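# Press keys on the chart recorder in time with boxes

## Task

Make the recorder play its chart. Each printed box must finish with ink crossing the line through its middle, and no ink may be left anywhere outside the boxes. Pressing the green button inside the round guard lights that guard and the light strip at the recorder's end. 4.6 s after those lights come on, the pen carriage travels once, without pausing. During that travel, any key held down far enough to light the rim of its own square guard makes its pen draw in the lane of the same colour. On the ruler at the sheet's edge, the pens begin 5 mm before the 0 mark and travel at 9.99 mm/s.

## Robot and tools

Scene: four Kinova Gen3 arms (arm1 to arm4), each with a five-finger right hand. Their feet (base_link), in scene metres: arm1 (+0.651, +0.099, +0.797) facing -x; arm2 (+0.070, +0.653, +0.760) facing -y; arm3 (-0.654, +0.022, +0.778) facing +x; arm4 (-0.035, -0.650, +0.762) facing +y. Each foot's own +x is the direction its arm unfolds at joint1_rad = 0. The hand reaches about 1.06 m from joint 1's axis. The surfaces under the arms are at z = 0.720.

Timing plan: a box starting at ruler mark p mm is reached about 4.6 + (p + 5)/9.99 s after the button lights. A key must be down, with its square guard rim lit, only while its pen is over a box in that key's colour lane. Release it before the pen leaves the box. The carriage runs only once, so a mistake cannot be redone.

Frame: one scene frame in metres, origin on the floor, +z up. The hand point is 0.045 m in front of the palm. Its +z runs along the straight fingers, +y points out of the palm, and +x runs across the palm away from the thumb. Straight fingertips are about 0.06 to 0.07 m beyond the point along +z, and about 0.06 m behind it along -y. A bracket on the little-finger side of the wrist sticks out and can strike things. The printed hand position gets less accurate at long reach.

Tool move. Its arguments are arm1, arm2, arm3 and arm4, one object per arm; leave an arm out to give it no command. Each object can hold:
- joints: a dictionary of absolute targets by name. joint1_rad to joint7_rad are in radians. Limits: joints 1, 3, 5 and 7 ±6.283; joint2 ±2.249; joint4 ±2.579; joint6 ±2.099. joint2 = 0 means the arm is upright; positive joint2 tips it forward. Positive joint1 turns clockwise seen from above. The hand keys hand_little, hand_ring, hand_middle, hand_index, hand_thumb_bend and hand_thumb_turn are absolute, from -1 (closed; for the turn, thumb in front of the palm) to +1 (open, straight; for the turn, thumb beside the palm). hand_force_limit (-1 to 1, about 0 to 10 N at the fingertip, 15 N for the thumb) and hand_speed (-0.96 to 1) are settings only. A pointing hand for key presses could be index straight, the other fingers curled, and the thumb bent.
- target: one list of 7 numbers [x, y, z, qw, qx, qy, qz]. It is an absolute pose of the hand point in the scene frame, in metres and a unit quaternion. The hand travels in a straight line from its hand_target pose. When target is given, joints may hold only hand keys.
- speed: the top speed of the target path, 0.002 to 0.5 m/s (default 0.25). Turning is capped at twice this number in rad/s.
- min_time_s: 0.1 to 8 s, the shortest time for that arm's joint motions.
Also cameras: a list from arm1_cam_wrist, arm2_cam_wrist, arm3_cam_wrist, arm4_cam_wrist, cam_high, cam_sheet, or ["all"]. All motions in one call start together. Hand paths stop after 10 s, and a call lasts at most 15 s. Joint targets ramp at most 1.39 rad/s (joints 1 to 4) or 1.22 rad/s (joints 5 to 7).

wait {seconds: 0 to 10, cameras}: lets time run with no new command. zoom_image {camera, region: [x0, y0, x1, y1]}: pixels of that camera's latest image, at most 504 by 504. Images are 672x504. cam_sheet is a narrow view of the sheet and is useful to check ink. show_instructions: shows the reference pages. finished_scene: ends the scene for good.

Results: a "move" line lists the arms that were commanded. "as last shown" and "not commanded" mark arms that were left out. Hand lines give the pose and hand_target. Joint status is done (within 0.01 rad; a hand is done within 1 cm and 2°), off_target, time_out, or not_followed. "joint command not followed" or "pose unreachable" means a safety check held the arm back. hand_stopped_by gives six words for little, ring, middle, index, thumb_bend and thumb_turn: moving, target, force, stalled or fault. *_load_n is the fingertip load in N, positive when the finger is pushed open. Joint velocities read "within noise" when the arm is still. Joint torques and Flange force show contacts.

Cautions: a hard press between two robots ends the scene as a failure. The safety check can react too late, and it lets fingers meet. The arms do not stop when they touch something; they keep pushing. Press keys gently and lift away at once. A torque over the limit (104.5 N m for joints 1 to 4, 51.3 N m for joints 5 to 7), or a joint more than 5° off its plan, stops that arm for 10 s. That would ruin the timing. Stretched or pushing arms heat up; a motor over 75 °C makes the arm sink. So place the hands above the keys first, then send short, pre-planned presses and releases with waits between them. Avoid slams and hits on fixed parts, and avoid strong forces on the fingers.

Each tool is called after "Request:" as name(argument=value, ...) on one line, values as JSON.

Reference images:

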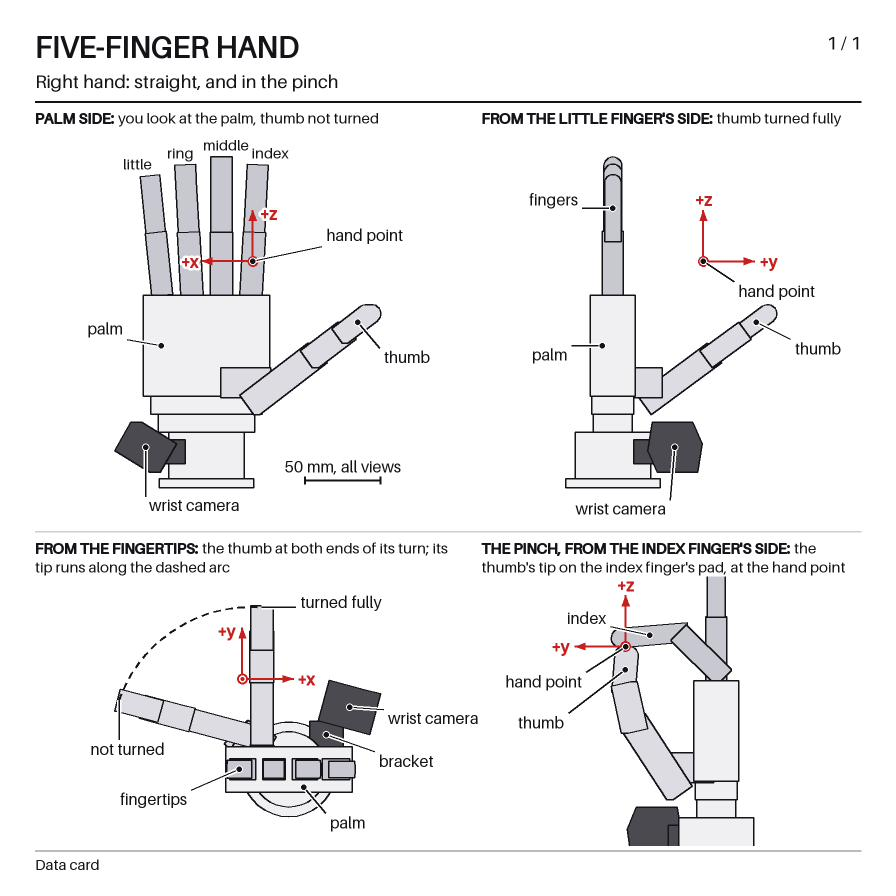

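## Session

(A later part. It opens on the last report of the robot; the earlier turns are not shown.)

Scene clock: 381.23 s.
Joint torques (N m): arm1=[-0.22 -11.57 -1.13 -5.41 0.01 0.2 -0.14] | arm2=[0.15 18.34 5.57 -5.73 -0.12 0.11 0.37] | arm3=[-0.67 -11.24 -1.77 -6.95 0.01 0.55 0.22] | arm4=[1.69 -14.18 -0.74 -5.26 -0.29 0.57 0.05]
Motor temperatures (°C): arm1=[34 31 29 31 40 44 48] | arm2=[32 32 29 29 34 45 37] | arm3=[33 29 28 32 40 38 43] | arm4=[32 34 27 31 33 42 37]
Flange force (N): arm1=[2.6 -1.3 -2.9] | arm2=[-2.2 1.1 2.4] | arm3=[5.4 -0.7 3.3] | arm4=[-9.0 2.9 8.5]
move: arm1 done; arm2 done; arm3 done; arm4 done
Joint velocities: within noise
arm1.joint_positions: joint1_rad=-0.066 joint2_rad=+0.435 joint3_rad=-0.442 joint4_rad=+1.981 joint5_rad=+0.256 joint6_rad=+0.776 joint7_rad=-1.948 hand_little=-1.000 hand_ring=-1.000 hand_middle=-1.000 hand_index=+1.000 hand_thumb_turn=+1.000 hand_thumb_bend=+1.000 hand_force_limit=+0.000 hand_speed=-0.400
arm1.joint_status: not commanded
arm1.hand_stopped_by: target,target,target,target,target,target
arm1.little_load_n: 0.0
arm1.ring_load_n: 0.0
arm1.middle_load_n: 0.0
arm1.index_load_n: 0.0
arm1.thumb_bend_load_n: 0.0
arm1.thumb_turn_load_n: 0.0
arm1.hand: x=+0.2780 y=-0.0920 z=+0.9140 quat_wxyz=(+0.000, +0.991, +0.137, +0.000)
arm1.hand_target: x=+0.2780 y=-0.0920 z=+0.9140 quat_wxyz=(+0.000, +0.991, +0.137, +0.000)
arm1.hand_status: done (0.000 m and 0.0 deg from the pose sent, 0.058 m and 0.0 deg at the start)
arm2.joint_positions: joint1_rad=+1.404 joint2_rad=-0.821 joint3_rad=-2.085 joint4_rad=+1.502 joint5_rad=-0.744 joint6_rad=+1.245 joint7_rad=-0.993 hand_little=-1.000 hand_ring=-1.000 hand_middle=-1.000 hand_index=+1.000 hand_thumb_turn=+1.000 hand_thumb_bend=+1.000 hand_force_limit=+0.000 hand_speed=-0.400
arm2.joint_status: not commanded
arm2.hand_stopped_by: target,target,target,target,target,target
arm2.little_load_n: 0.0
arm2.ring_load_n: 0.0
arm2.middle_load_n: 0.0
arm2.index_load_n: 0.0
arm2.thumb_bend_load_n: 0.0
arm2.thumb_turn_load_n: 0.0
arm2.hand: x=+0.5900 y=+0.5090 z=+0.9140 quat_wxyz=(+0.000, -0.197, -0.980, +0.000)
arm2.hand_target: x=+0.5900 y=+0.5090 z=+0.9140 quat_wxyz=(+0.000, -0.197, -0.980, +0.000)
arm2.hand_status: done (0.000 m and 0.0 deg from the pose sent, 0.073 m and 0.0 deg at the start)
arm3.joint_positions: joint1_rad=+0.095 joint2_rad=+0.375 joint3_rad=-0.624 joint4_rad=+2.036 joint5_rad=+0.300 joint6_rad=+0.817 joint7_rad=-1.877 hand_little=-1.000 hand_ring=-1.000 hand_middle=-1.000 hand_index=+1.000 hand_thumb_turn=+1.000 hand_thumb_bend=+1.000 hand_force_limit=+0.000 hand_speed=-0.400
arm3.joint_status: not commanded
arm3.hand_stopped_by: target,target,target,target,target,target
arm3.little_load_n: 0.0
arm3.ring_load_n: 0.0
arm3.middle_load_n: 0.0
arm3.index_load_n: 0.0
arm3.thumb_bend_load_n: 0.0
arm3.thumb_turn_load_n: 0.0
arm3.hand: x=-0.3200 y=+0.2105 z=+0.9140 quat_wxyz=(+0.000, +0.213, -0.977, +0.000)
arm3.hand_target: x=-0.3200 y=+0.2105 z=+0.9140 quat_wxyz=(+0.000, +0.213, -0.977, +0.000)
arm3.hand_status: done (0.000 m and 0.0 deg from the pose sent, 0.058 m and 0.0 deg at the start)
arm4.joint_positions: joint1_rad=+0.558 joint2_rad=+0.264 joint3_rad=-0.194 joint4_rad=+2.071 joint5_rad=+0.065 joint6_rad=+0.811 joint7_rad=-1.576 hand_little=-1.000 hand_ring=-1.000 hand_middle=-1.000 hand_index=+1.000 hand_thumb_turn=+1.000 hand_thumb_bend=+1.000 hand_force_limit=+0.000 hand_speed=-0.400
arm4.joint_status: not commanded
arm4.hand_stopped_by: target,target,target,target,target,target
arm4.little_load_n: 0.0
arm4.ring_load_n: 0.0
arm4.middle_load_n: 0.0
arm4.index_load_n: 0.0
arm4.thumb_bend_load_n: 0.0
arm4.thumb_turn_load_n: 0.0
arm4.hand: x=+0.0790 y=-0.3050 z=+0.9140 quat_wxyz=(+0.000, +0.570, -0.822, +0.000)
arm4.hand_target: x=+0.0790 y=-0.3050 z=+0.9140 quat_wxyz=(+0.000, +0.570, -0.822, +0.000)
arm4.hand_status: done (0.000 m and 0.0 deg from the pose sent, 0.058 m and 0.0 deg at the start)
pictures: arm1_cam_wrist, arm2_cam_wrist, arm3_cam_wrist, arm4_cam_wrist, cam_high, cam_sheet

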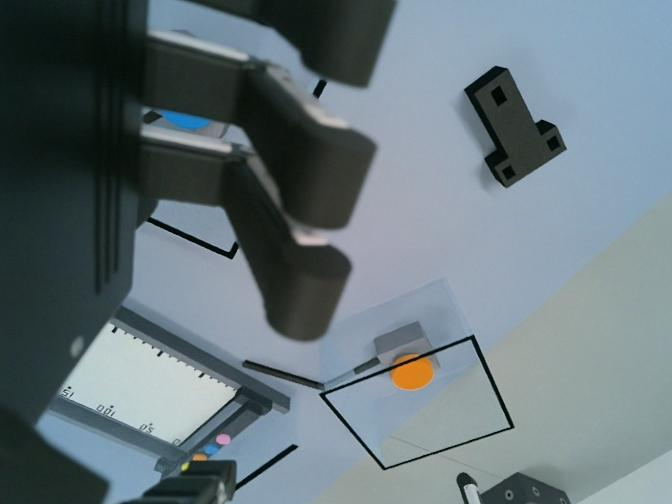

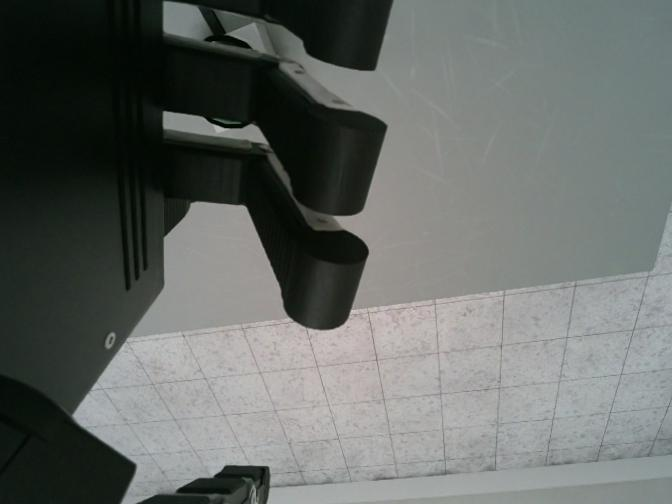

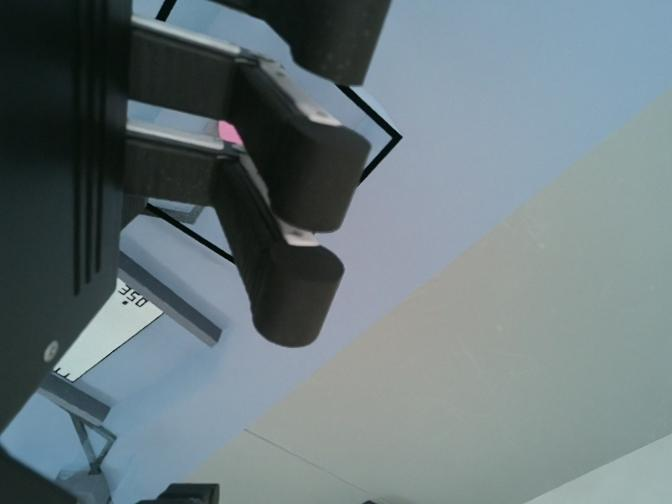

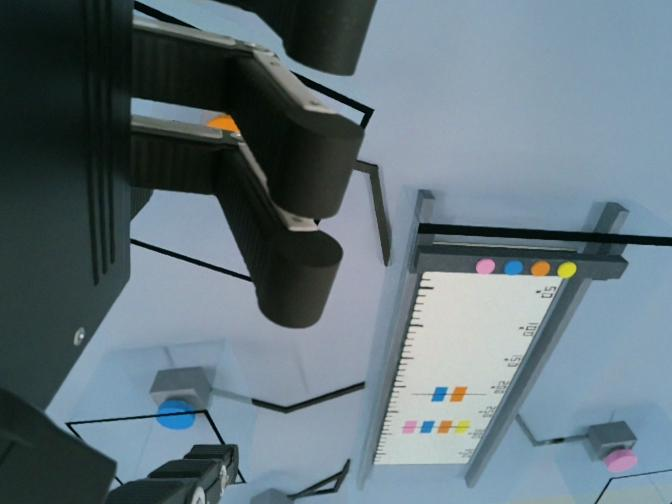

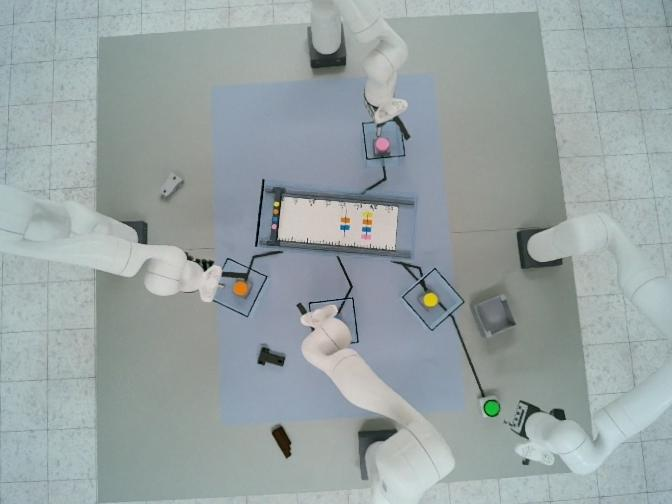

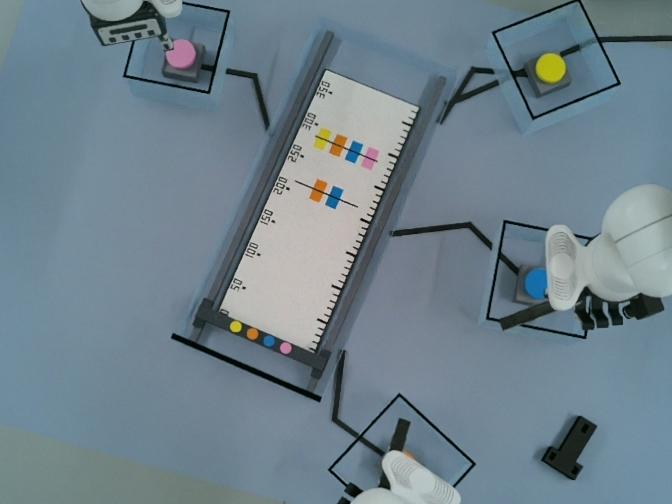

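Request:
move(arm1={"target": [0.278, -0.077, 0.864, 0, 0.9905, 0.1374, 0], "speed": 0.1}, arm2={"target": [0.568, 0.503, 0.874, 0, 0.1968, 0.9804, 0], "speed": 0.1}, arm3={"target": [-0.315, 0.2325, 0.864, 0, -0.2130, 0.9770, 0], "speed": 0.1}, arm4={"target": [0.082, -0.285, 0.864, 0, -0.5700, 0.8216, 0], "speed": 0.1}, cameras=["all"])

Request:
zoom_image(camera="cam_high", region=[340, 60, 440, 180])

Request:
zoom_image(camera="cam_high", region=[460, 350, 580, 470])

Request:
zoom_image(camera="cam_high", region=[180, 230, 290, 340])

Request:
zoom_image(camera="cam_sheet", region=[460, 180, 640, 360])

Request:
zoom_image(camera="arm4_cam_wrist", region=[80, 60, 340, 300])

Request:
zoom_image(camera="arm1_cam_wrist", region=[80, 60, 340, 300])

Scene clock: 589.13 s.
Joint torques (N m): arm1=[-0.22 -12.24 -1.09 -4.36 -0.01 0.21 -0.12] | arm2=[0.11 17.96 5.62 -5.19 -0.07 0.15 0.4] | arm3=[-0.71 -12.65 -2 -6.06 0 0.5 0.23] | arm4=[1.66 -15.76 -0.9 -4.32 -0.26 0.61 0.04]
Motor temperatures (°C): arm1=[34 31 29 30 40 43 47] | arm2=[31 33 29 28 33 45 37] | arm3=[33 30 28 32 40 38 43] | arm4=[32 34 26 31 33 42 37]
Flange force (N): arm1=[2.2 -1.2 -3.3] | arm2=[-2.4 1.1 2.6] | arm3=[5.7 -1.0 2.6] | arm4=[-7.7 3.6 10.3]
move: arm1 done; arm2 done; arm3 done; arm4 done
Joint velocities: within noise
arm1.joint_positions: joint1_rad=-0.074 joint2_rad=+0.527 joint3_rad=-0.390 joint4_rad=+2.052 joint5_rad=+0.330 joint6_rad=+0.618 joint7_rad=-1.980 hand_little=-1.000 hand_ring=-1.000 hand_middle=-1.000 hand_index=+1.000 hand_thumb_turn=+1.000 hand_thumb_bend=+1.000 hand_force_limit=+0.000 hand_speed=-0.400
arm1.joint_status: not commanded
arm1.hand_stopped_by: target,target,target,target,target,target
arm1.little_load_n: 0.0
arm1.ring_load_n: 0.5
arm1.middle_load_n: 0.0
arm1.index_load_n: 0.0
arm1.thumb_bend_load_n: 0.0
arm1.thumb_turn_load_n: 0.0
arm1.hand: x=+0.2780 y=-0.0770 z=+0.8640 quat_wxyz=(+0.000, +0.991, +0.137, +0.000)
arm1.hand_target: x=+0.2780 y=-0.0770 z=+0.8640 quat_wxyz=(+0.000, +0.991, +0.137, +0.000)
arm1.hand_status: done (0.000 m and 0.0 deg from the pose sent, 0.052 m and 0.0 deg at the start)
arm2.joint_positions: joint1_rad=+1.420 joint2_rad=-0.842 joint3_rad=-2.117 joint4_rad=+1.621 joint5_rad=-0.789 joint6_rad=+1.130 joint7_rad=-0.905 hand_little=-1.000 hand_ring=-1.000 hand_middle=-1.000 hand_index=+1.000 hand_thumb_turn=+1.000 hand_thumb_bend=+1.000 hand_force_limit=+0.000 hand_speed=-0.400
arm2.joint_status: not commanded
arm2.hand_stopped_by: target,target,target,target,target,target
arm2.little_load_n: 0.0
arm2.ring_load_n: 0.0
arm2.middle_load_n: 0.0
arm2.index_load_n: 0.0
arm2.thumb_bend_load_n: 0.0
arm2.thumb_turn_load_n: 0.0
arm2.hand: x=+0.5680 y=+0.5030 z=+0.8740 quat_wxyz=(+0.000, -0.197, -0.980, +0.000)
arm2.hand_target: x=+0.5680 y=+0.5030 z=+0.8740 quat_wxyz=(+0.000, -0.197, -0.980, +0.000)
arm2.hand_status: done (0.000 m and 0.0 deg from the pose sent, 0.046 m and 0.0 deg at the start)
arm3.joint_positions: joint1_rad=-0.024 joint2_rad=+0.497 joint3_rad=-0.559 joint4_rad=+2.063 joint5_rad=+0.412 joint6_rad=+0.688 joint7_rad=-2.025 hand_little=-1.000 hand_ring=-1.000 hand_middle=-1.000 hand_index=+1.000 hand_thumb_turn=+1.000 hand_thumb_bend=+1.000 hand_force_limit=+0.000 hand_speed=-0.400
arm3.joint_status: not commanded
arm3.hand_stopped_by: target,target,target,target,target,target
arm3.little_load_n: 0.0
arm3.ring_load_n: 0.0
arm3.middle_load_n: 0.0
arm3.index_load_n: 0.0
arm3.thumb_bend_load_n: 0.0
arm3.thumb_turn_load_n: 0.0
arm3.hand: x=-0.3150 y=+0.2325 z=+0.8640 quat_wxyz=(+0.000, +0.213, -0.977, +0.000)
arm3.hand_target: x=-0.3150 y=+0.2325 z=+0.8640 quat_wxyz=(+0.000, +0.213, -0.977, +0.000)
arm3.hand_status: done (0.000 m and 0.0 deg from the pose sent, 0.055 m and 0.0 deg at the start)
arm4.joint_positions: joint1_rad=+0.520 joint2_rad=+0.400 joint3_rad=-0.179 joint4_rad=+2.086 joint5_rad=+0.108 joint6_rad=+0.664 joint7_rad=-1.631 hand_little=-1.000 hand_ring=-1.000 hand_middle=-1.000 hand_index=+1.000 hand_thumb_turn=+1.000 hand_thumb_bend=+1.000 hand_force_limit=+0.000 hand_speed=-0.400
arm4.joint_status: not commanded
arm4.hand_stopped_by: target,target,target,target,target,target
arm4.little_load_n: 0.0
arm4.ring_load_n: 0.0
arm4.middle_load_n: 0.0
arm4.index_load_n: 0.0
arm4.thumb_bend_load_n: 0.0
arm4.thumb_turn_load_n: 0.0
arm4.hand: x=+0.0820 y=-0.2850 z=+0.8640 quat_wxyz=(+0.000, +0.570, -0.822, +0.000)
arm4.hand_target: x=+0.0820 y=-0.2850 z=+0.8640 quat_wxyz=(+0.000, +0.570, -0.822, +0.000)
arm4.hand_status: done (0.000 m and 0.0 deg from the pose sent, 0.054 m and 0.0 deg at the start)
pictures: arm1_cam_wrist, arm2_cam_wrist, arm3_cam_wrist, arm4_cam_wrist, cam_high, cam_sheet

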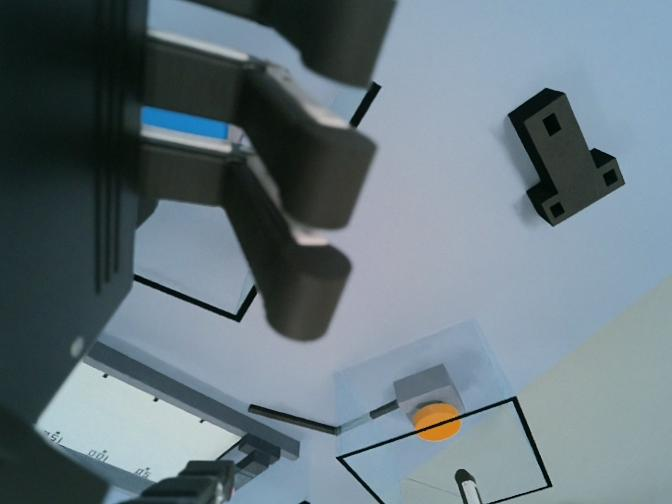

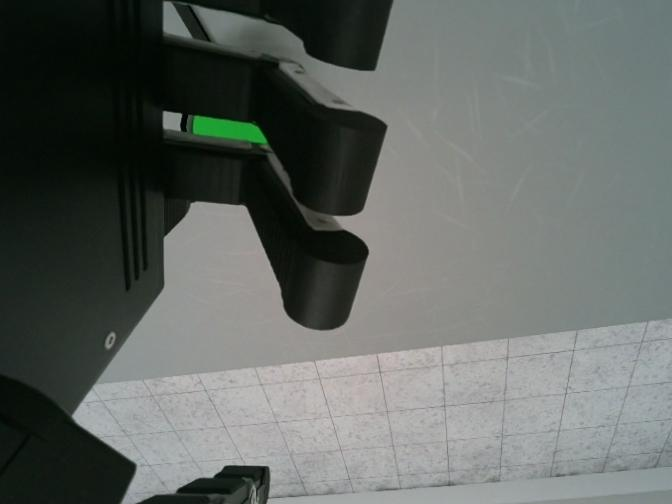

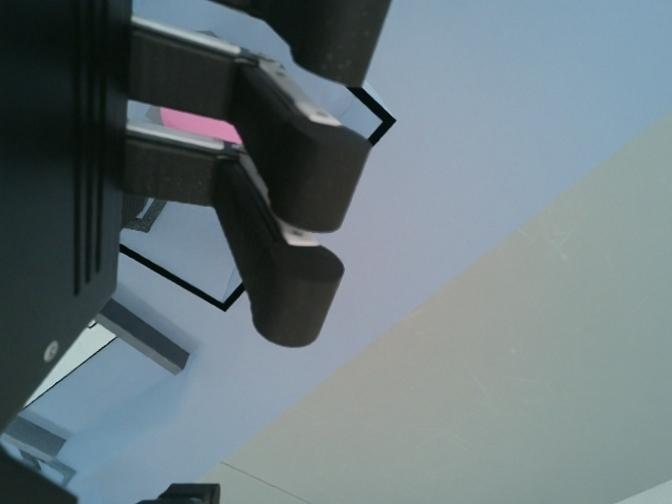

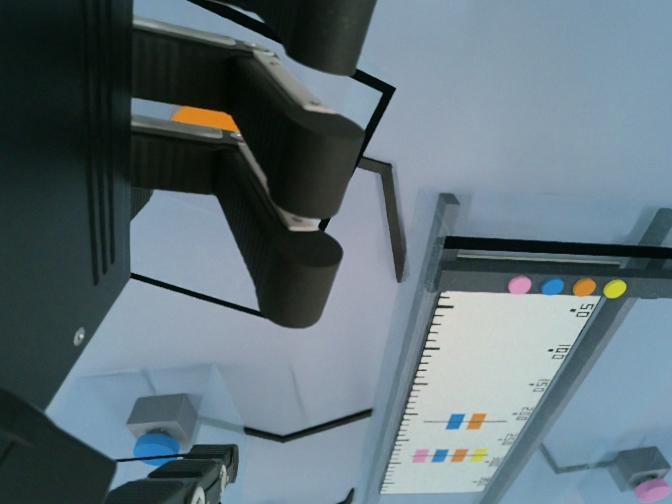

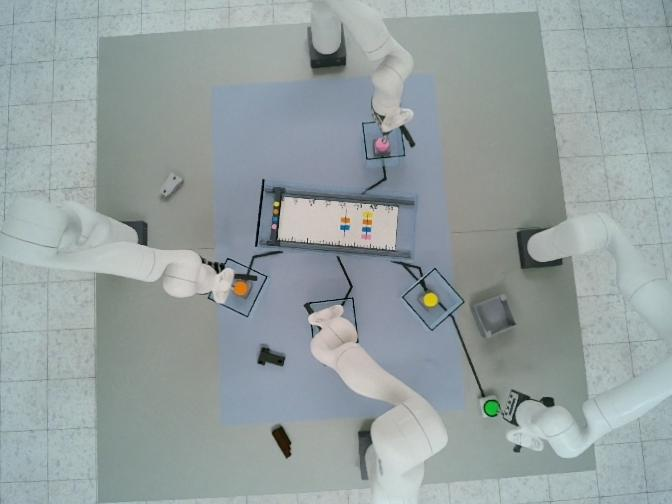

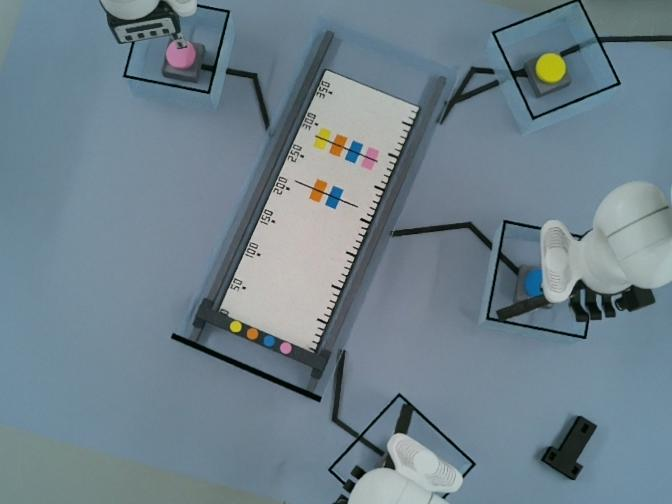

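Scaled by 4.200.

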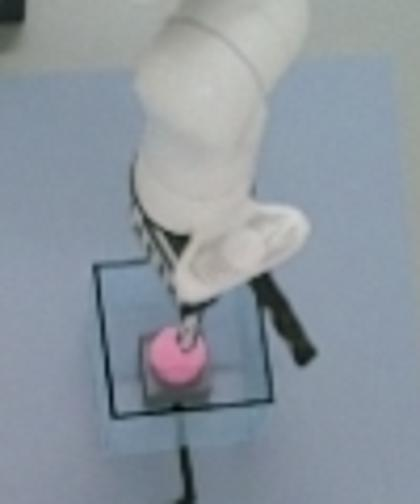

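Scaled by 4.200.

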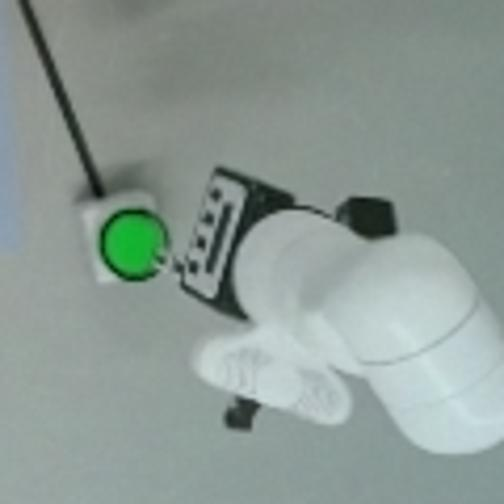

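Scaled by 4.582.

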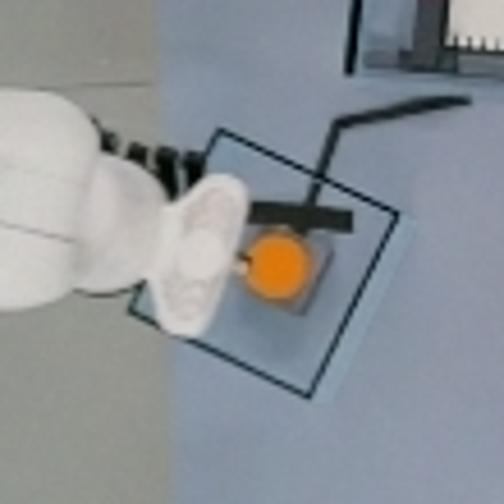

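Scaled by 2.800.

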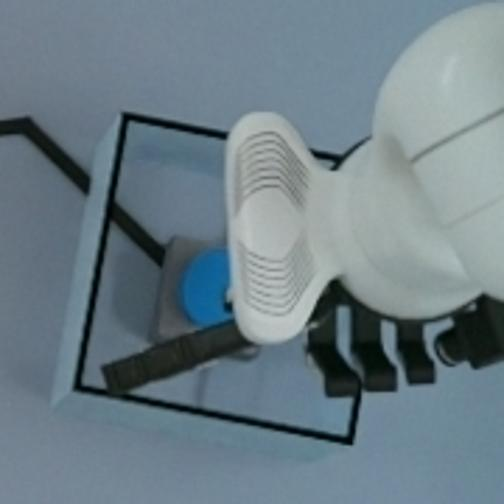

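Scaled by 1.938.

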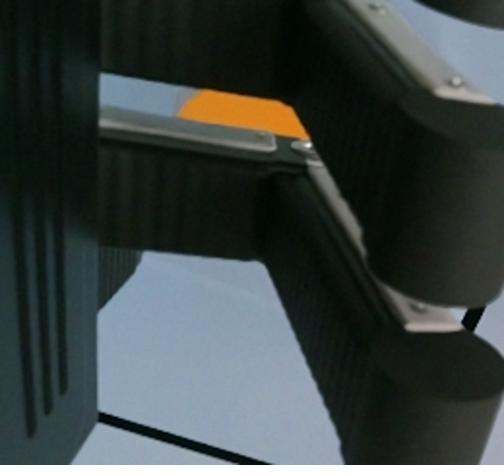

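Scaled by 1.938.

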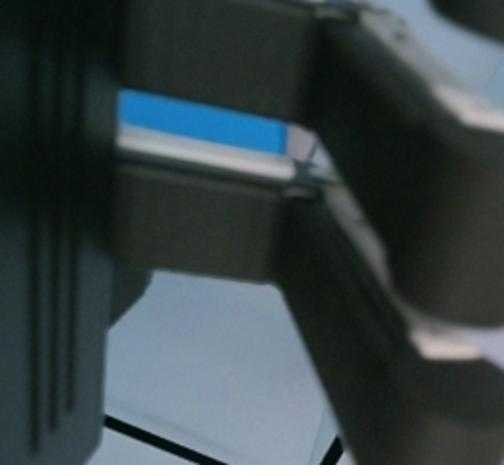

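Request:
move(arm1={"target": [0.278, -0.068, 0.829, 0, 0.9905, 0.1374, 0], "speed": 0.05}, arm3={"target": [-0.321, 0.2305, 0.829, 0, -0.2130, 0.9770, 0], "speed": 0.05}, arm4={"target": [0.077, -0.274, 0.829, 0, -0.5700, 0.8216, 0], "speed": 0.05}, cameras=["all"])

Request:
zoom_image(camera="cam_high", region=[340, 60, 440, 180])

Request:
zoom_image(camera="cam_high", region=[180, 230, 290, 340])

Request:
zoom_image(camera="cam_sheet", region=[460, 180, 640, 360])

Request:
zoom_image(camera="cam_sheet", region=[100, 0, 240, 120])

Scene clock: 624.10 s.
Joint torques (N m): arm1=[-0.29 -9.42 -0.69 -2.33 -0.04 0.36 -0.11] | arm2=[0.14 17.96 5.59 -5.27 -0.07 0.11 0.42] | arm3=[-0.94 -10.01 -1.6 -3.09 -0.3 1.07 0.23] | arm4=[1.69 -16.71 -0.85 -3.67 -0.29 0.5 0.04]
Motor temperatures (°C): arm1=[34 31 29 29 40 43 47] | arm2=[31 34 29 28 33 45 37] | arm3=[33 30 28 31 40 38 43] | arm4=[31 34 26 31 33 42 37]
Flange force (N): arm1=[2.4 -1.2 -12.1] | arm2=[-2.1 1.2 2.6] | arm3=[4.6 -1.8 -4.9] | arm4=[-6.6 4.3 11.2]
move: arm1 done; arm3 done; arm4 done
Joint velocities: within noise
arm1.joint_positions: joint1_rad=-0.093 joint2_rad=+0.601 joint3_rad=-0.338 joint4_rad=+2.087 joint5_rad=+0.388 joint6_rad=+0.508 joint7_rad=-2.009 hand_little=-1.000 hand_ring=-1.000 hand_middle=-1.000 hand_index=+1.000 hand_thumb_turn=+1.000 hand_thumb_bend=+1.000 hand_force_limit=+0.000 hand_speed=-0.400
arm1.joint_status: not commanded
arm1.hand_stopped_by: target,target,target,target,target,target
arm1.little_load_n: 0.0
arm1.ring_load_n: 0.0
arm1.middle_load_n: 0.0
arm1.index_load_n: 0.0
arm1.thumb_bend_load_n: 0.0
arm1.thumb_turn_load_n: 0.0
arm1.hand: x=+0.2780 y=-0.0680 z=+0.8290 quat_wxyz=(+0.000, +0.991, +0.137, +0.000)
arm1.hand_target: x=+0.2780 y=-0.0680 z=+0.8290 quat_wxyz=(+0.000, +0.991, +0.137, +0.000)
arm1.hand_status: done (0.000 m and 0.0 deg from the pose sent, 0.036 m and 0.0 deg at the start)
arm2: as last shown
arm3.joint_positions: joint1_rad=-0.076 joint2_rad=+0.562 joint3_rad=-0.496 joint4_rad=+2.117 joint5_rad=+0.490 joint6_rad=+0.573 joint7_rad=-2.100 hand_little=-1.000 hand_ring=-1.000 hand_middle=-1.000 hand_index=+1.000 hand_thumb_turn=+1.000 hand_thumb_bend=+1.000 hand_force_limit=+0.000 hand_speed=-0.400
arm3.joint_status: not commanded
arm3.hand_stopped_by: target,target,target,target,target,target
arm3.little_load_n: 0.0
arm3.ring_load_n: 0.0
arm3.middle_load_n: 0.0
arm3.index_load_n: 0.0
arm3.thumb_bend_load_n: 0.0
arm3.thumb_turn_load_n: 0.0
arm3.hand: x=-0.3210 y=+0.2305 z=+0.8290 quat_wxyz=(+0.000, +0.213, -0.977, +0.000)
arm3.hand_target: x=-0.3210 y=+0.2305 z=+0.8290 quat_wxyz=(+0.000, +0.213, -0.977, +0.000)
arm3.hand_status: done (0.000 m and 0.0 deg from the pose sent, 0.036 m and 0.0 deg at the start)
arm4.joint_positions: joint1_rad=+0.477 joint2_rad=+0.490 joint3_rad=-0.160 joint4_rad=+2.100 joint5_rad=+0.136 joint6_rad=+0.561 joint7_rad=-1.681 hand_little=-1.000 hand_ring=-1.000 hand_middle=-1.000 hand_index=+1.000 hand_thumb_turn=+1.000 hand_thumb_bend=+1.000 hand_force_limit=+0.000 hand_speed=-0.400
arm4.joint_status: not commanded
arm4.hand_stopped_by: target,target,target,target,target,target
arm4.little_load_n: 0.0
arm4.ring_load_n: 0.0
arm4.middle_load_n: 0.0
arm4.index_load_n: 0.0
arm4.thumb_bend_load_n: 0.0
arm4.thumb_turn_load_n: 0.0
arm4.hand: x=+0.0770 y=-0.2740 z=+0.8290 quat_wxyz=(+0.000, +0.570, -0.822, +0.000)
arm4.hand_target: x=+0.0770 y=-0.2740 z=+0.8290 quat_wxyz=(+0.000, +0.570, -0.822, +0.000)
arm4.hand_status: done (0.000 m and 0.0 deg from the pose sent, 0.037 m and 0.0 deg at the start)
pictures: arm1_cam_wrist, arm2_cam_wrist, arm3_cam_wrist, arm4_cam_wrist, cam_high, cam_sheet

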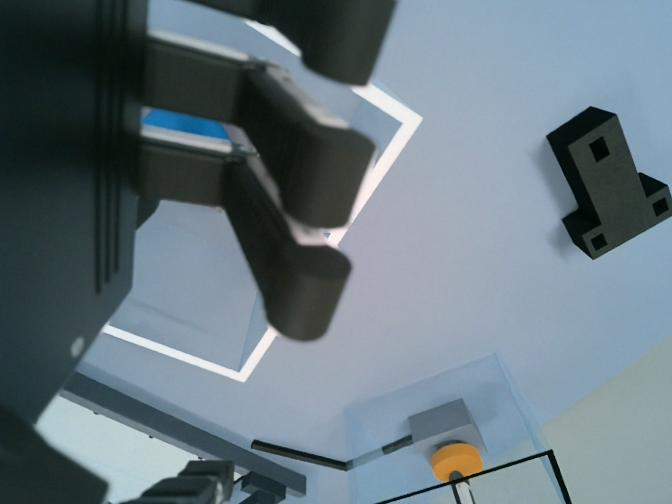

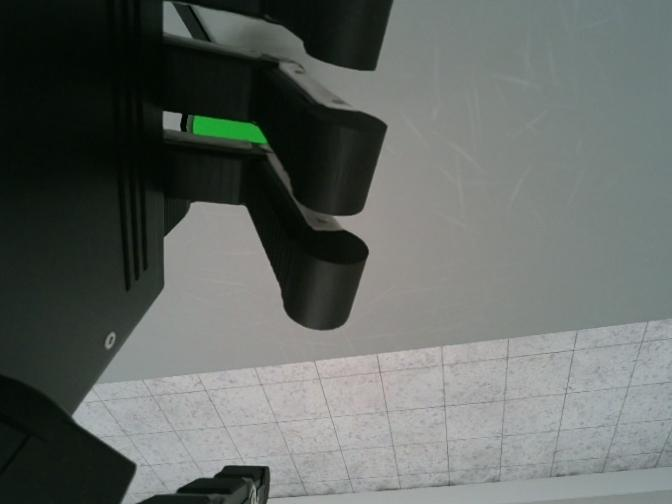

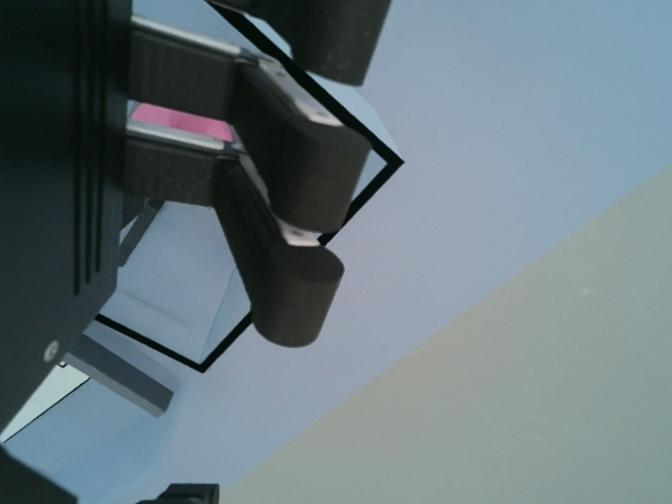

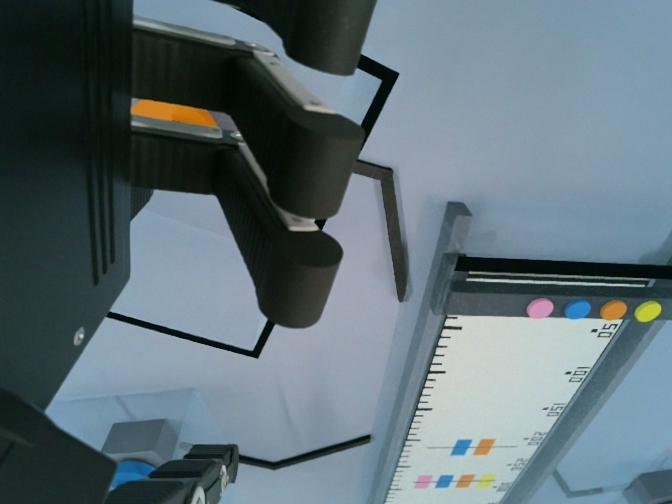

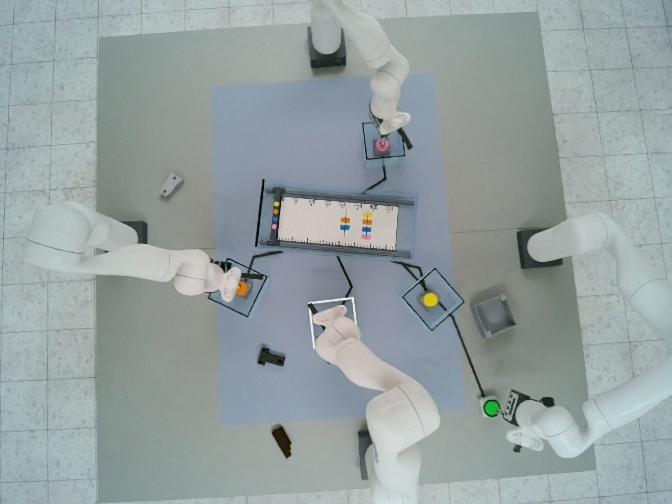

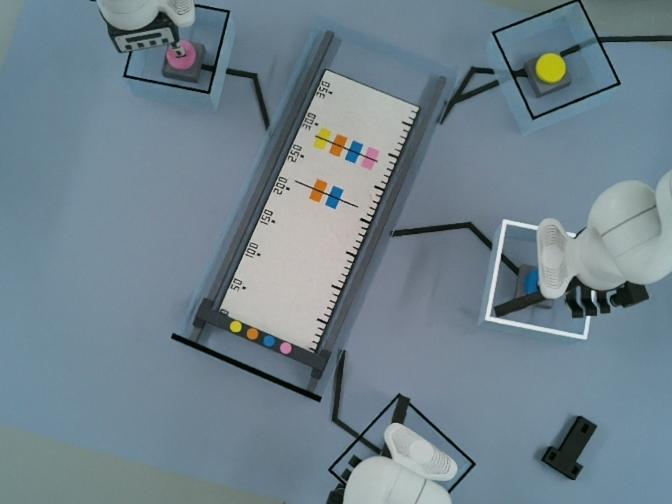

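Scaled by 4.200.

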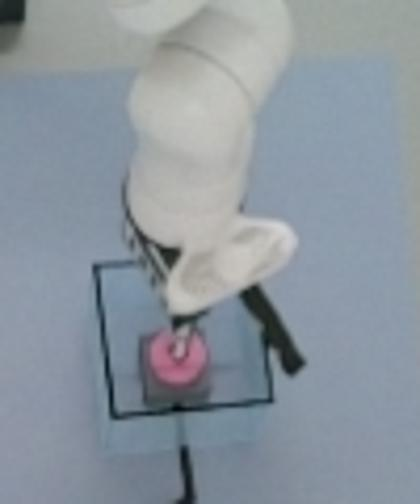

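Scaled by 4.582.

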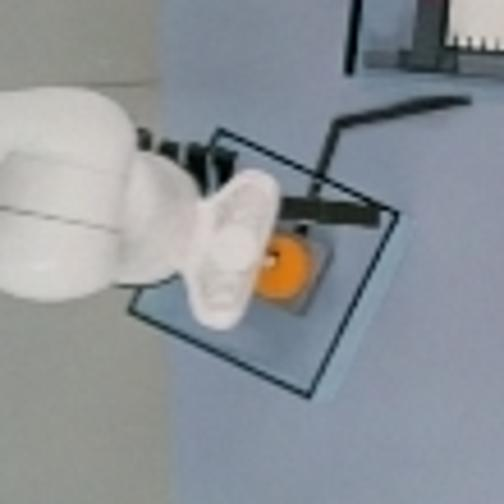

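Scaled by 2.800.

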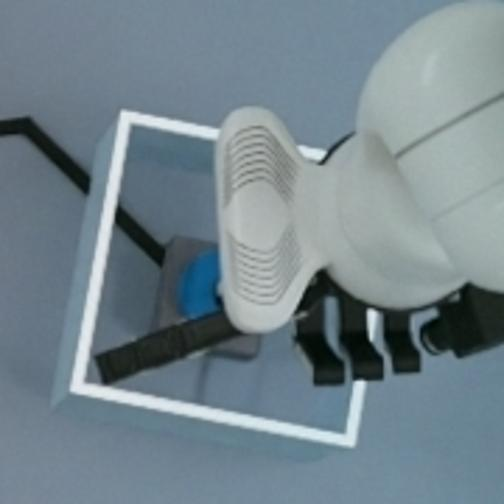

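Scaled by 3.600.

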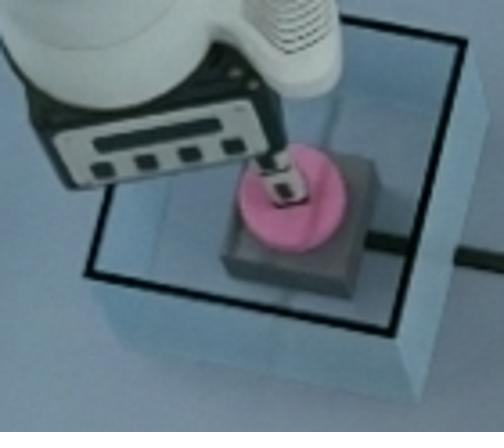

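Request:
move(arm1={"target": [0.278, -0.068, 0.833, 0, 0.9905, 0.1374, 0], "speed": 0.05}, arm3={"target": [-0.320, 0.2305, 0.825, 0, -0.2130, 0.9770, 0], "speed": 0.05}, arm4={"target": [0.078, -0.272, 0.824, 0, -0.5700, 0.8216, 0], "speed": 0.05}, arm2={"target": [0.270, 0.306, 0.93, 0, 0.6101, 0.7923, 0], "speed": 0.25}, cameras=["cam_high", "cam_sheet"])

Request:
zoom_image(camera="cam_high", region=[370, 220, 520, 350])

Request:
move(arm2={"target": [0.270, 0.306, 0.854, 0, 0.6101, 0.7923, 0], "speed": 0.15}, arm3={"target": [-0.320, 0.2305, 0.821, 0, -0.2130, 0.9770, 0], "speed": 0.05}, arm4={"target": [0.078, -0.272, 0.819, 0, -0.5700, 0.8216, 0], "speed": 0.05}, cameras=["cam_high", "cam_sheet", "arm2_cam_wrist"])

Request:
zoom_image(camera="cam_high", region=[370, 220, 520, 350])

Request:
zoom_image(camera="cam_sheet", region=[480, 0, 640, 140])

Scene clock: 652.40 s.
Joint torques (N m): arm1=[-0.25 -11.37 -0.91 -2.66 -0.07 0.61 -0.13] | arm2=[0.24 12.57 4.85 -5.57 -0.06 0.13 0.42] | arm3=[-0.97 7.1 1.87 -1.88 0.79 -2.11 0.24] | arm4=[1.43 -12.54 -0.82 -4.08 -0.23 -0.95 0.05]
Motor temperatures (°C): arm1=[34 31 29 29 40 43 47] | arm2=[31 35 29 28 33 45 37] | arm3=[33 30 28 31 40 38 43] | arm4=[31 34 26 31 33 42 37]
Flange force (N): arm1=[1.2 -1.2 -6.2] | arm2=[-2.3 2.2 2.8] | arm3=[17.9 -1.6 -62.7] | arm4=[-1.3 4.1 -3.2]
move: arm1 done; arm2 done; arm3 done; arm4 done
Joint velocities: within noise
arm1.joint_positions: joint1_rad=-0.087 joint2_rad=+0.592 joint3_rad=-0.345 joint4_rad=+2.085 joint5_rad=+0.382 joint6_rad=+0.520 joint7_rad=-2.004 hand_little=-1.000 hand_ring=-1.000 hand_middle=-1.000 hand_index=+1.000 hand_thumb_turn=+1.000 hand_thumb_bend=+1.000 hand_force_limit=+0.000 hand_speed=-0.400
arm1.joint_status: not commanded
arm1.hand_stopped_by: target,target,target,target,target,target
arm1.little_load_n: 0.5
arm1.ring_load_n: 0.0
arm1.middle_load_n: 0.0
arm1.index_load_n: 0.0
arm1.thumb_bend_load_n: 0.0
arm1.thumb_turn_load_n: 0.0
arm1.hand: x=+0.2780 y=-0.0680 z=+0.8330 quat_wxyz=(+0.000, +0.991, +0.137, +0.000)
arm1.hand_target: x=+0.2780 y=-0.0680 z=+0.8330 quat_wxyz=(+0.000, +0.991, +0.137, +0.000)
arm1.hand_status: done (0.000 m and 0.0 deg from the pose sent, 0.004 m and 0.0 deg at the start)
arm2.joint_positions: joint1_rad=+1.904 joint2_rad=-0.653 joint3_rad=-1.794 joint4_rad=+1.955 joint5_rad=-0.724 joint6_rad=+1.138 joint7_rad=-0.919 hand_little=-1.000 hand_ring=-1.000 hand_middle=-1.000 hand_index=+1.000 hand_thumb_turn=+1.000 hand_thumb_bend=+1.000 hand_force_limit=+0.000 hand_speed=-0.400
arm2.joint_status: not commanded
arm2.hand_stopped_by: target,target,target,target,target,target
arm2.little_load_n: 0.0
arm2.ring_load_n: 0.0
arm2.middle_load_n: 0.0
arm2.index_load_n: 0.0
arm2.thumb_bend_load_n: 0.0
arm2.thumb_turn_load_n: 0.0
arm2.hand: x=+0.2700 y=+0.3060 z=+0.9300 quat_wxyz=(+0.000, -0.610, -0.792, +0.000)
arm2.hand_target: x=+0.2700 y=+0.3060 z=+0.9300 quat_wxyz=(+0.000, -0.610, -0.792, +0.000)
arm2.hand_status: done (0.000 m and 0.0 deg from the pose sent, 0.362 m and 52.5 deg at the start)
arm3.joint_positions: joint1_rad=-0.081 joint2_rad=+0.572 joint3_rad=-0.488 joint4_rad=+2.117 joint5_rad=+0.498 joint6_rad=+0.563 joint7_rad=-2.106 hand_little=-1.000 hand_ring=-1.000 hand_middle=-1.000 hand_index=+1.000 hand_thumb_turn=+1.000 hand_thumb_bend=+1.000 hand_force_limit=+0.000 hand_speed=-0.400
arm3.joint_status: not commanded
arm3.hand_stopped_by: target,target,target,target,target,target
arm3.little_load_n: 0.0
arm3.ring_load_n: 0.0
arm3.middle_load_n: 0.0
arm3.index_load_n: 0.0
arm3.thumb_bend_load_n: 0.0
arm3.thumb_turn_load_n: 0.0
arm3.hand: x=-0.3200 y=+0.2305 z=+0.8250 quat_wxyz=(+0.000, +0.213, -0.977, +0.000)
arm3.hand_target: x=-0.3200 y=+0.2305 z=+0.8250 quat_wxyz=(+0.000, +0.213, -0.977, +0.000)
arm3.hand_status: done (0.000 m and 0.0 deg from the pose sent, 0.004 m and 0.0 deg at the start)
arm4.joint_positions: joint1_rad=+0.475 joint2_rad=+0.505 joint3_rad=-0.157 joint4_rad=+2.098 joint5_rad=+0.139 joint6_rad=+0.548 joint7_rad=-1.684 hand_little=-1.000 hand_ring=-1.000 hand_middle=-1.000 hand_index=+1.000 hand_thumb_turn=+1.000 hand_thumb_bend=+1.000 hand_force_limit=+0.000 hand_speed=-0.400
arm4.joint_status: not commanded
arm4.hand_stopped_by: target,target,target,target,target,target
arm4.little_load_n: 0.0
arm4.ring_load_n: 0.0
arm4.middle_load_n: 0.0
arm4.index_load_n: 0.0
arm4.thumb_bend_load_n: 0.0
arm4.thumb_turn_load_n: 0.0
arm4.hand: x=+0.0780 y=-0.2720 z=+0.8240 quat_wxyz=(+0.000, +0.570, -0.822, +0.000)
arm4.hand_target: x=+0.0780 y=-0.2720 z=+0.8240 quat_wxyz=(+0.000, +0.570, -0.822, +0.000)
arm4.hand_status: done (0.000 m and 0.0 deg from the pose sent, 0.005 m and 0.0 deg at the start)

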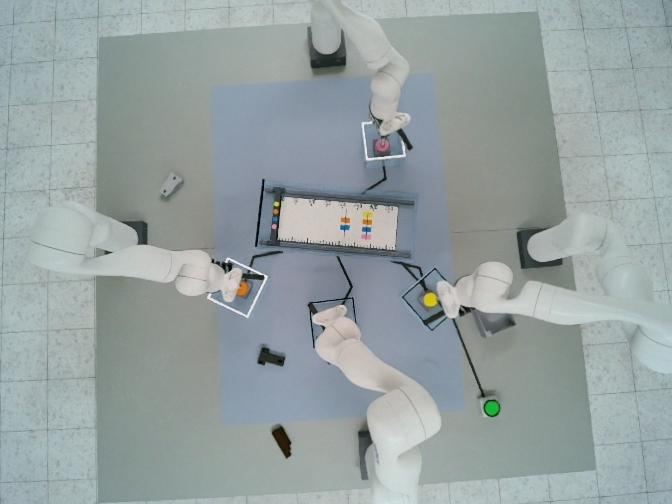

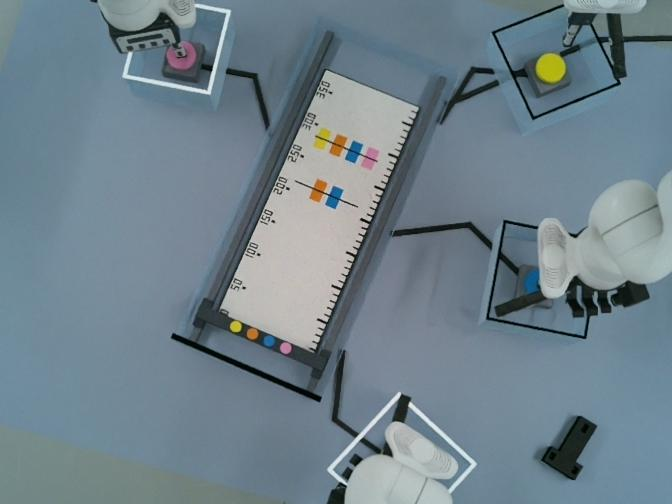

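Scaled by 3.360.

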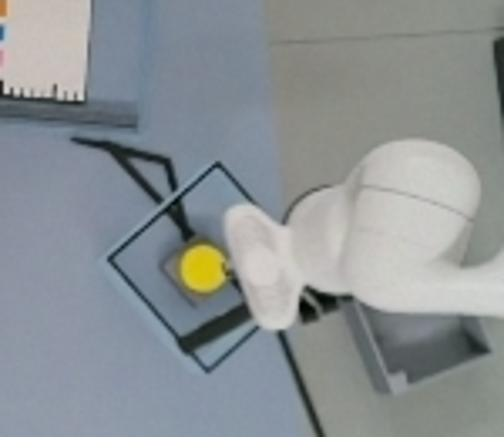

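Scene clock: 653.47 s.
Joint torques (N m): arm1=[-0.26 -11.38 -0.9 -2.68 -0.09 0.63 -0.11] | arm2=[0.24 13.91 4.96 -4.21 -0.1 0.18 0.46] | arm3=[-1.17 43.69 8.49 12.92 0.23 -0.89 0.24] | arm4=[0.59 31.37 0.17 11.46 -0.36 -0.66 0.04]
Motor temperatures (°C): arm1=[34 31 29 29 40 43 47] | arm2=[31 35 29 28 33 45 37] | arm3=[33 30 28 31 40 38 43] | arm4=[31 34 26 31 33 42 37]
Flange force (N): arm1=[1.3 -1.2 -6.0] | arm2=[-2.2 2.1 2.9] | arm3=[21.6 -2.3 -164.5] | arm4=[11.1 3.3 -120.0]
move: arm2 done; arm3 done; arm4 done
Joint velocities: within noise
arm1: as last shown
arm1.little_load_n: 0.0
arm2.joint_positions: joint1_rad=+2.012 joint2_rad=-0.759 joint3_rad=-1.960 joint4_rad=+2.065 joint5_rad=-0.903 joint6_rad=+0.964 joint7_rad=-0.778 hand_little=-1.000 hand_ring=-1.000 hand_middle=-1.000 hand_index=+1.000 hand_thumb_turn=+1.000 hand_thumb_bend=+1.000 hand_force_limit=+0.000 hand_speed=-0.400
arm2.joint_status: not commanded
arm2.hand_stopped_by: target,target,target,target,target,target
arm2.little_load_n: 0.0
arm2.ring_load_n: 0.0
arm2.middle_load_n: 0.0
arm2.index_load_n: 0.0
arm2.thumb_bend_load_n: 0.0
arm2.thumb_turn_load_n: 0.0
arm2.hand: x=+0.2700 y=+0.3060 z=+0.8540 quat_wxyz=(+0.000, -0.610, -0.792, +0.000)
arm2.hand_target: x=+0.2700 y=+0.3060 z=+0.8540 quat_wxyz=(+0.000, -0.610, -0.792, +0.000)
arm2.hand_status: done (0.000 m and 0.0 deg from the pose sent, 0.076 m and 0.0 deg at the start)
arm3.joint_positions: joint1_rad=-0.088 joint2_rad=+0.580 joint3_rad=-0.480 joint4_rad=+2.120 joint5_rad=+0.508 joint6_rad=+0.551 joint7_rad=-2.114 hand_little=-1.000 hand_ring=-1.000 hand_middle=-1.000 hand_index=+1.000 hand_thumb_turn=+1.000 hand_thumb_bend=+1.000 hand_force_limit=+0.000 hand_speed=-0.400
arm3.joint_status: not commanded
arm3.hand_stopped_by: target,target,target,target,target,target
arm3.little_load_n: 0.0
arm3.ring_load_n: 0.0
arm3.middle_load_n: 0.0
arm3.index_load_n: 0.0
arm3.thumb_bend_load_n: 0.0
arm3.thumb_turn_load_n: 0.0
arm3.hand: x=-0.3200 y=+0.2305 z=+0.8210 quat_wxyz=(+0.000, +0.213, -0.977, +0.000)
arm3.hand_target: x=-0.3200 y=+0.2305 z=+0.8210 quat_wxyz=(+0.000, +0.213, -0.977, +0.000)
arm3.hand_status: done (0.000 m and 0.0 deg from the pose sent, 0.004 m and 0.0 deg at the start)
arm4.joint_positions: joint1_rad=+0.472 joint2_rad=+0.516 joint3_rad=-0.153 joint4_rad=+2.102 joint5_rad=+0.143 joint6_rad=+0.532 joint7_rad=-1.687 hand_little=-1.000 hand_ring=-1.000 hand_middle=-1.000 hand_index=+1.000 hand_thumb_turn=+1.000 hand_thumb_bend=+1.000 hand_force_limit=+0.000 hand_speed=-0.400
arm4.joint_status: not commanded
arm4.hand_stopped_by: target,target,target,target,target,target
arm4.little_load_n: 0.0
arm4.ring_load_n: 0.0
arm4.middle_load_n: 0.0
arm4.index_load_n: 0.0
arm4.thumb_bend_load_n: 0.0
arm4.thumb_turn_load_n: 0.0
arm4.hand: x=+0.0780 y=-0.2720 z=+0.8190 quat_wxyz=(+0.000, +0.570, -0.822, +0.000)
arm4.hand_target: x=+0.0780 y=-0.2720 z=+0.8190 quat_wxyz=(+0.000, +0.570, -0.822, +0.000)
arm4.hand_status: done (0.000 m and 0.0 deg from the pose sent, 0.005 m and 0.0 deg at the start)
pictures: arm2_cam_wrist, cam_high, cam_sheet

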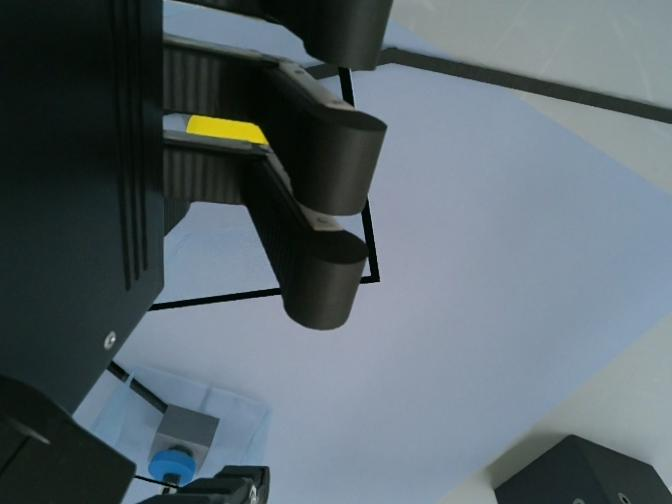

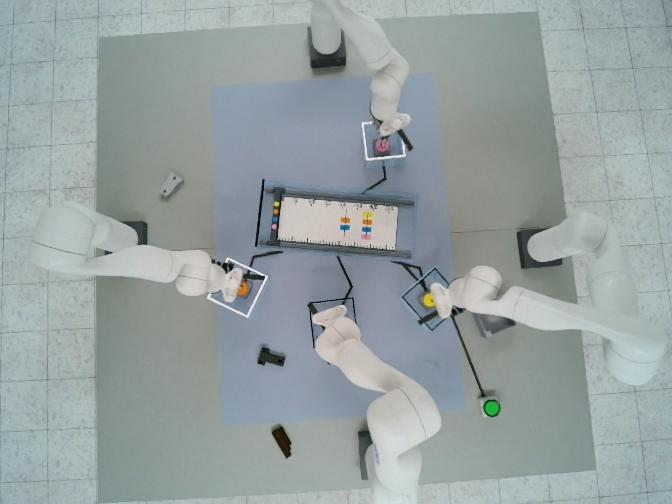

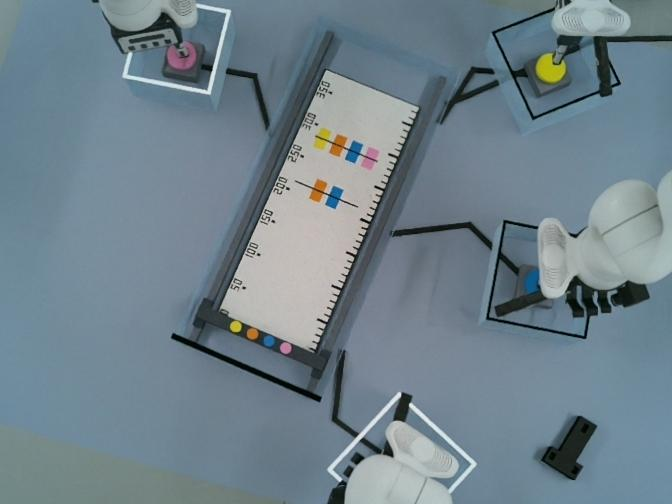

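Scaled by 3.360.

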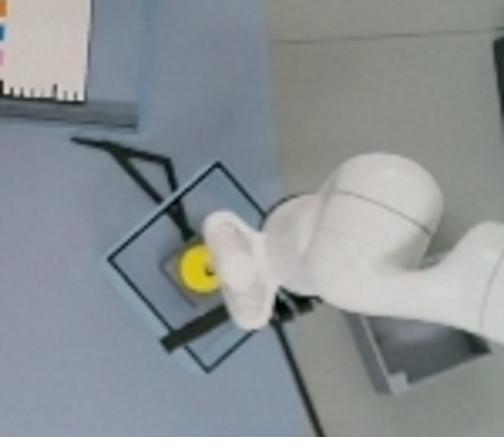

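Scaled by 3.150.

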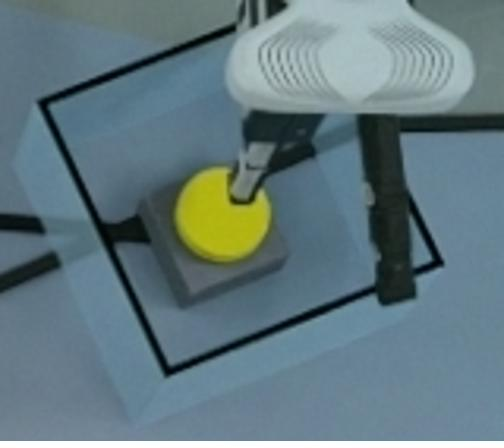

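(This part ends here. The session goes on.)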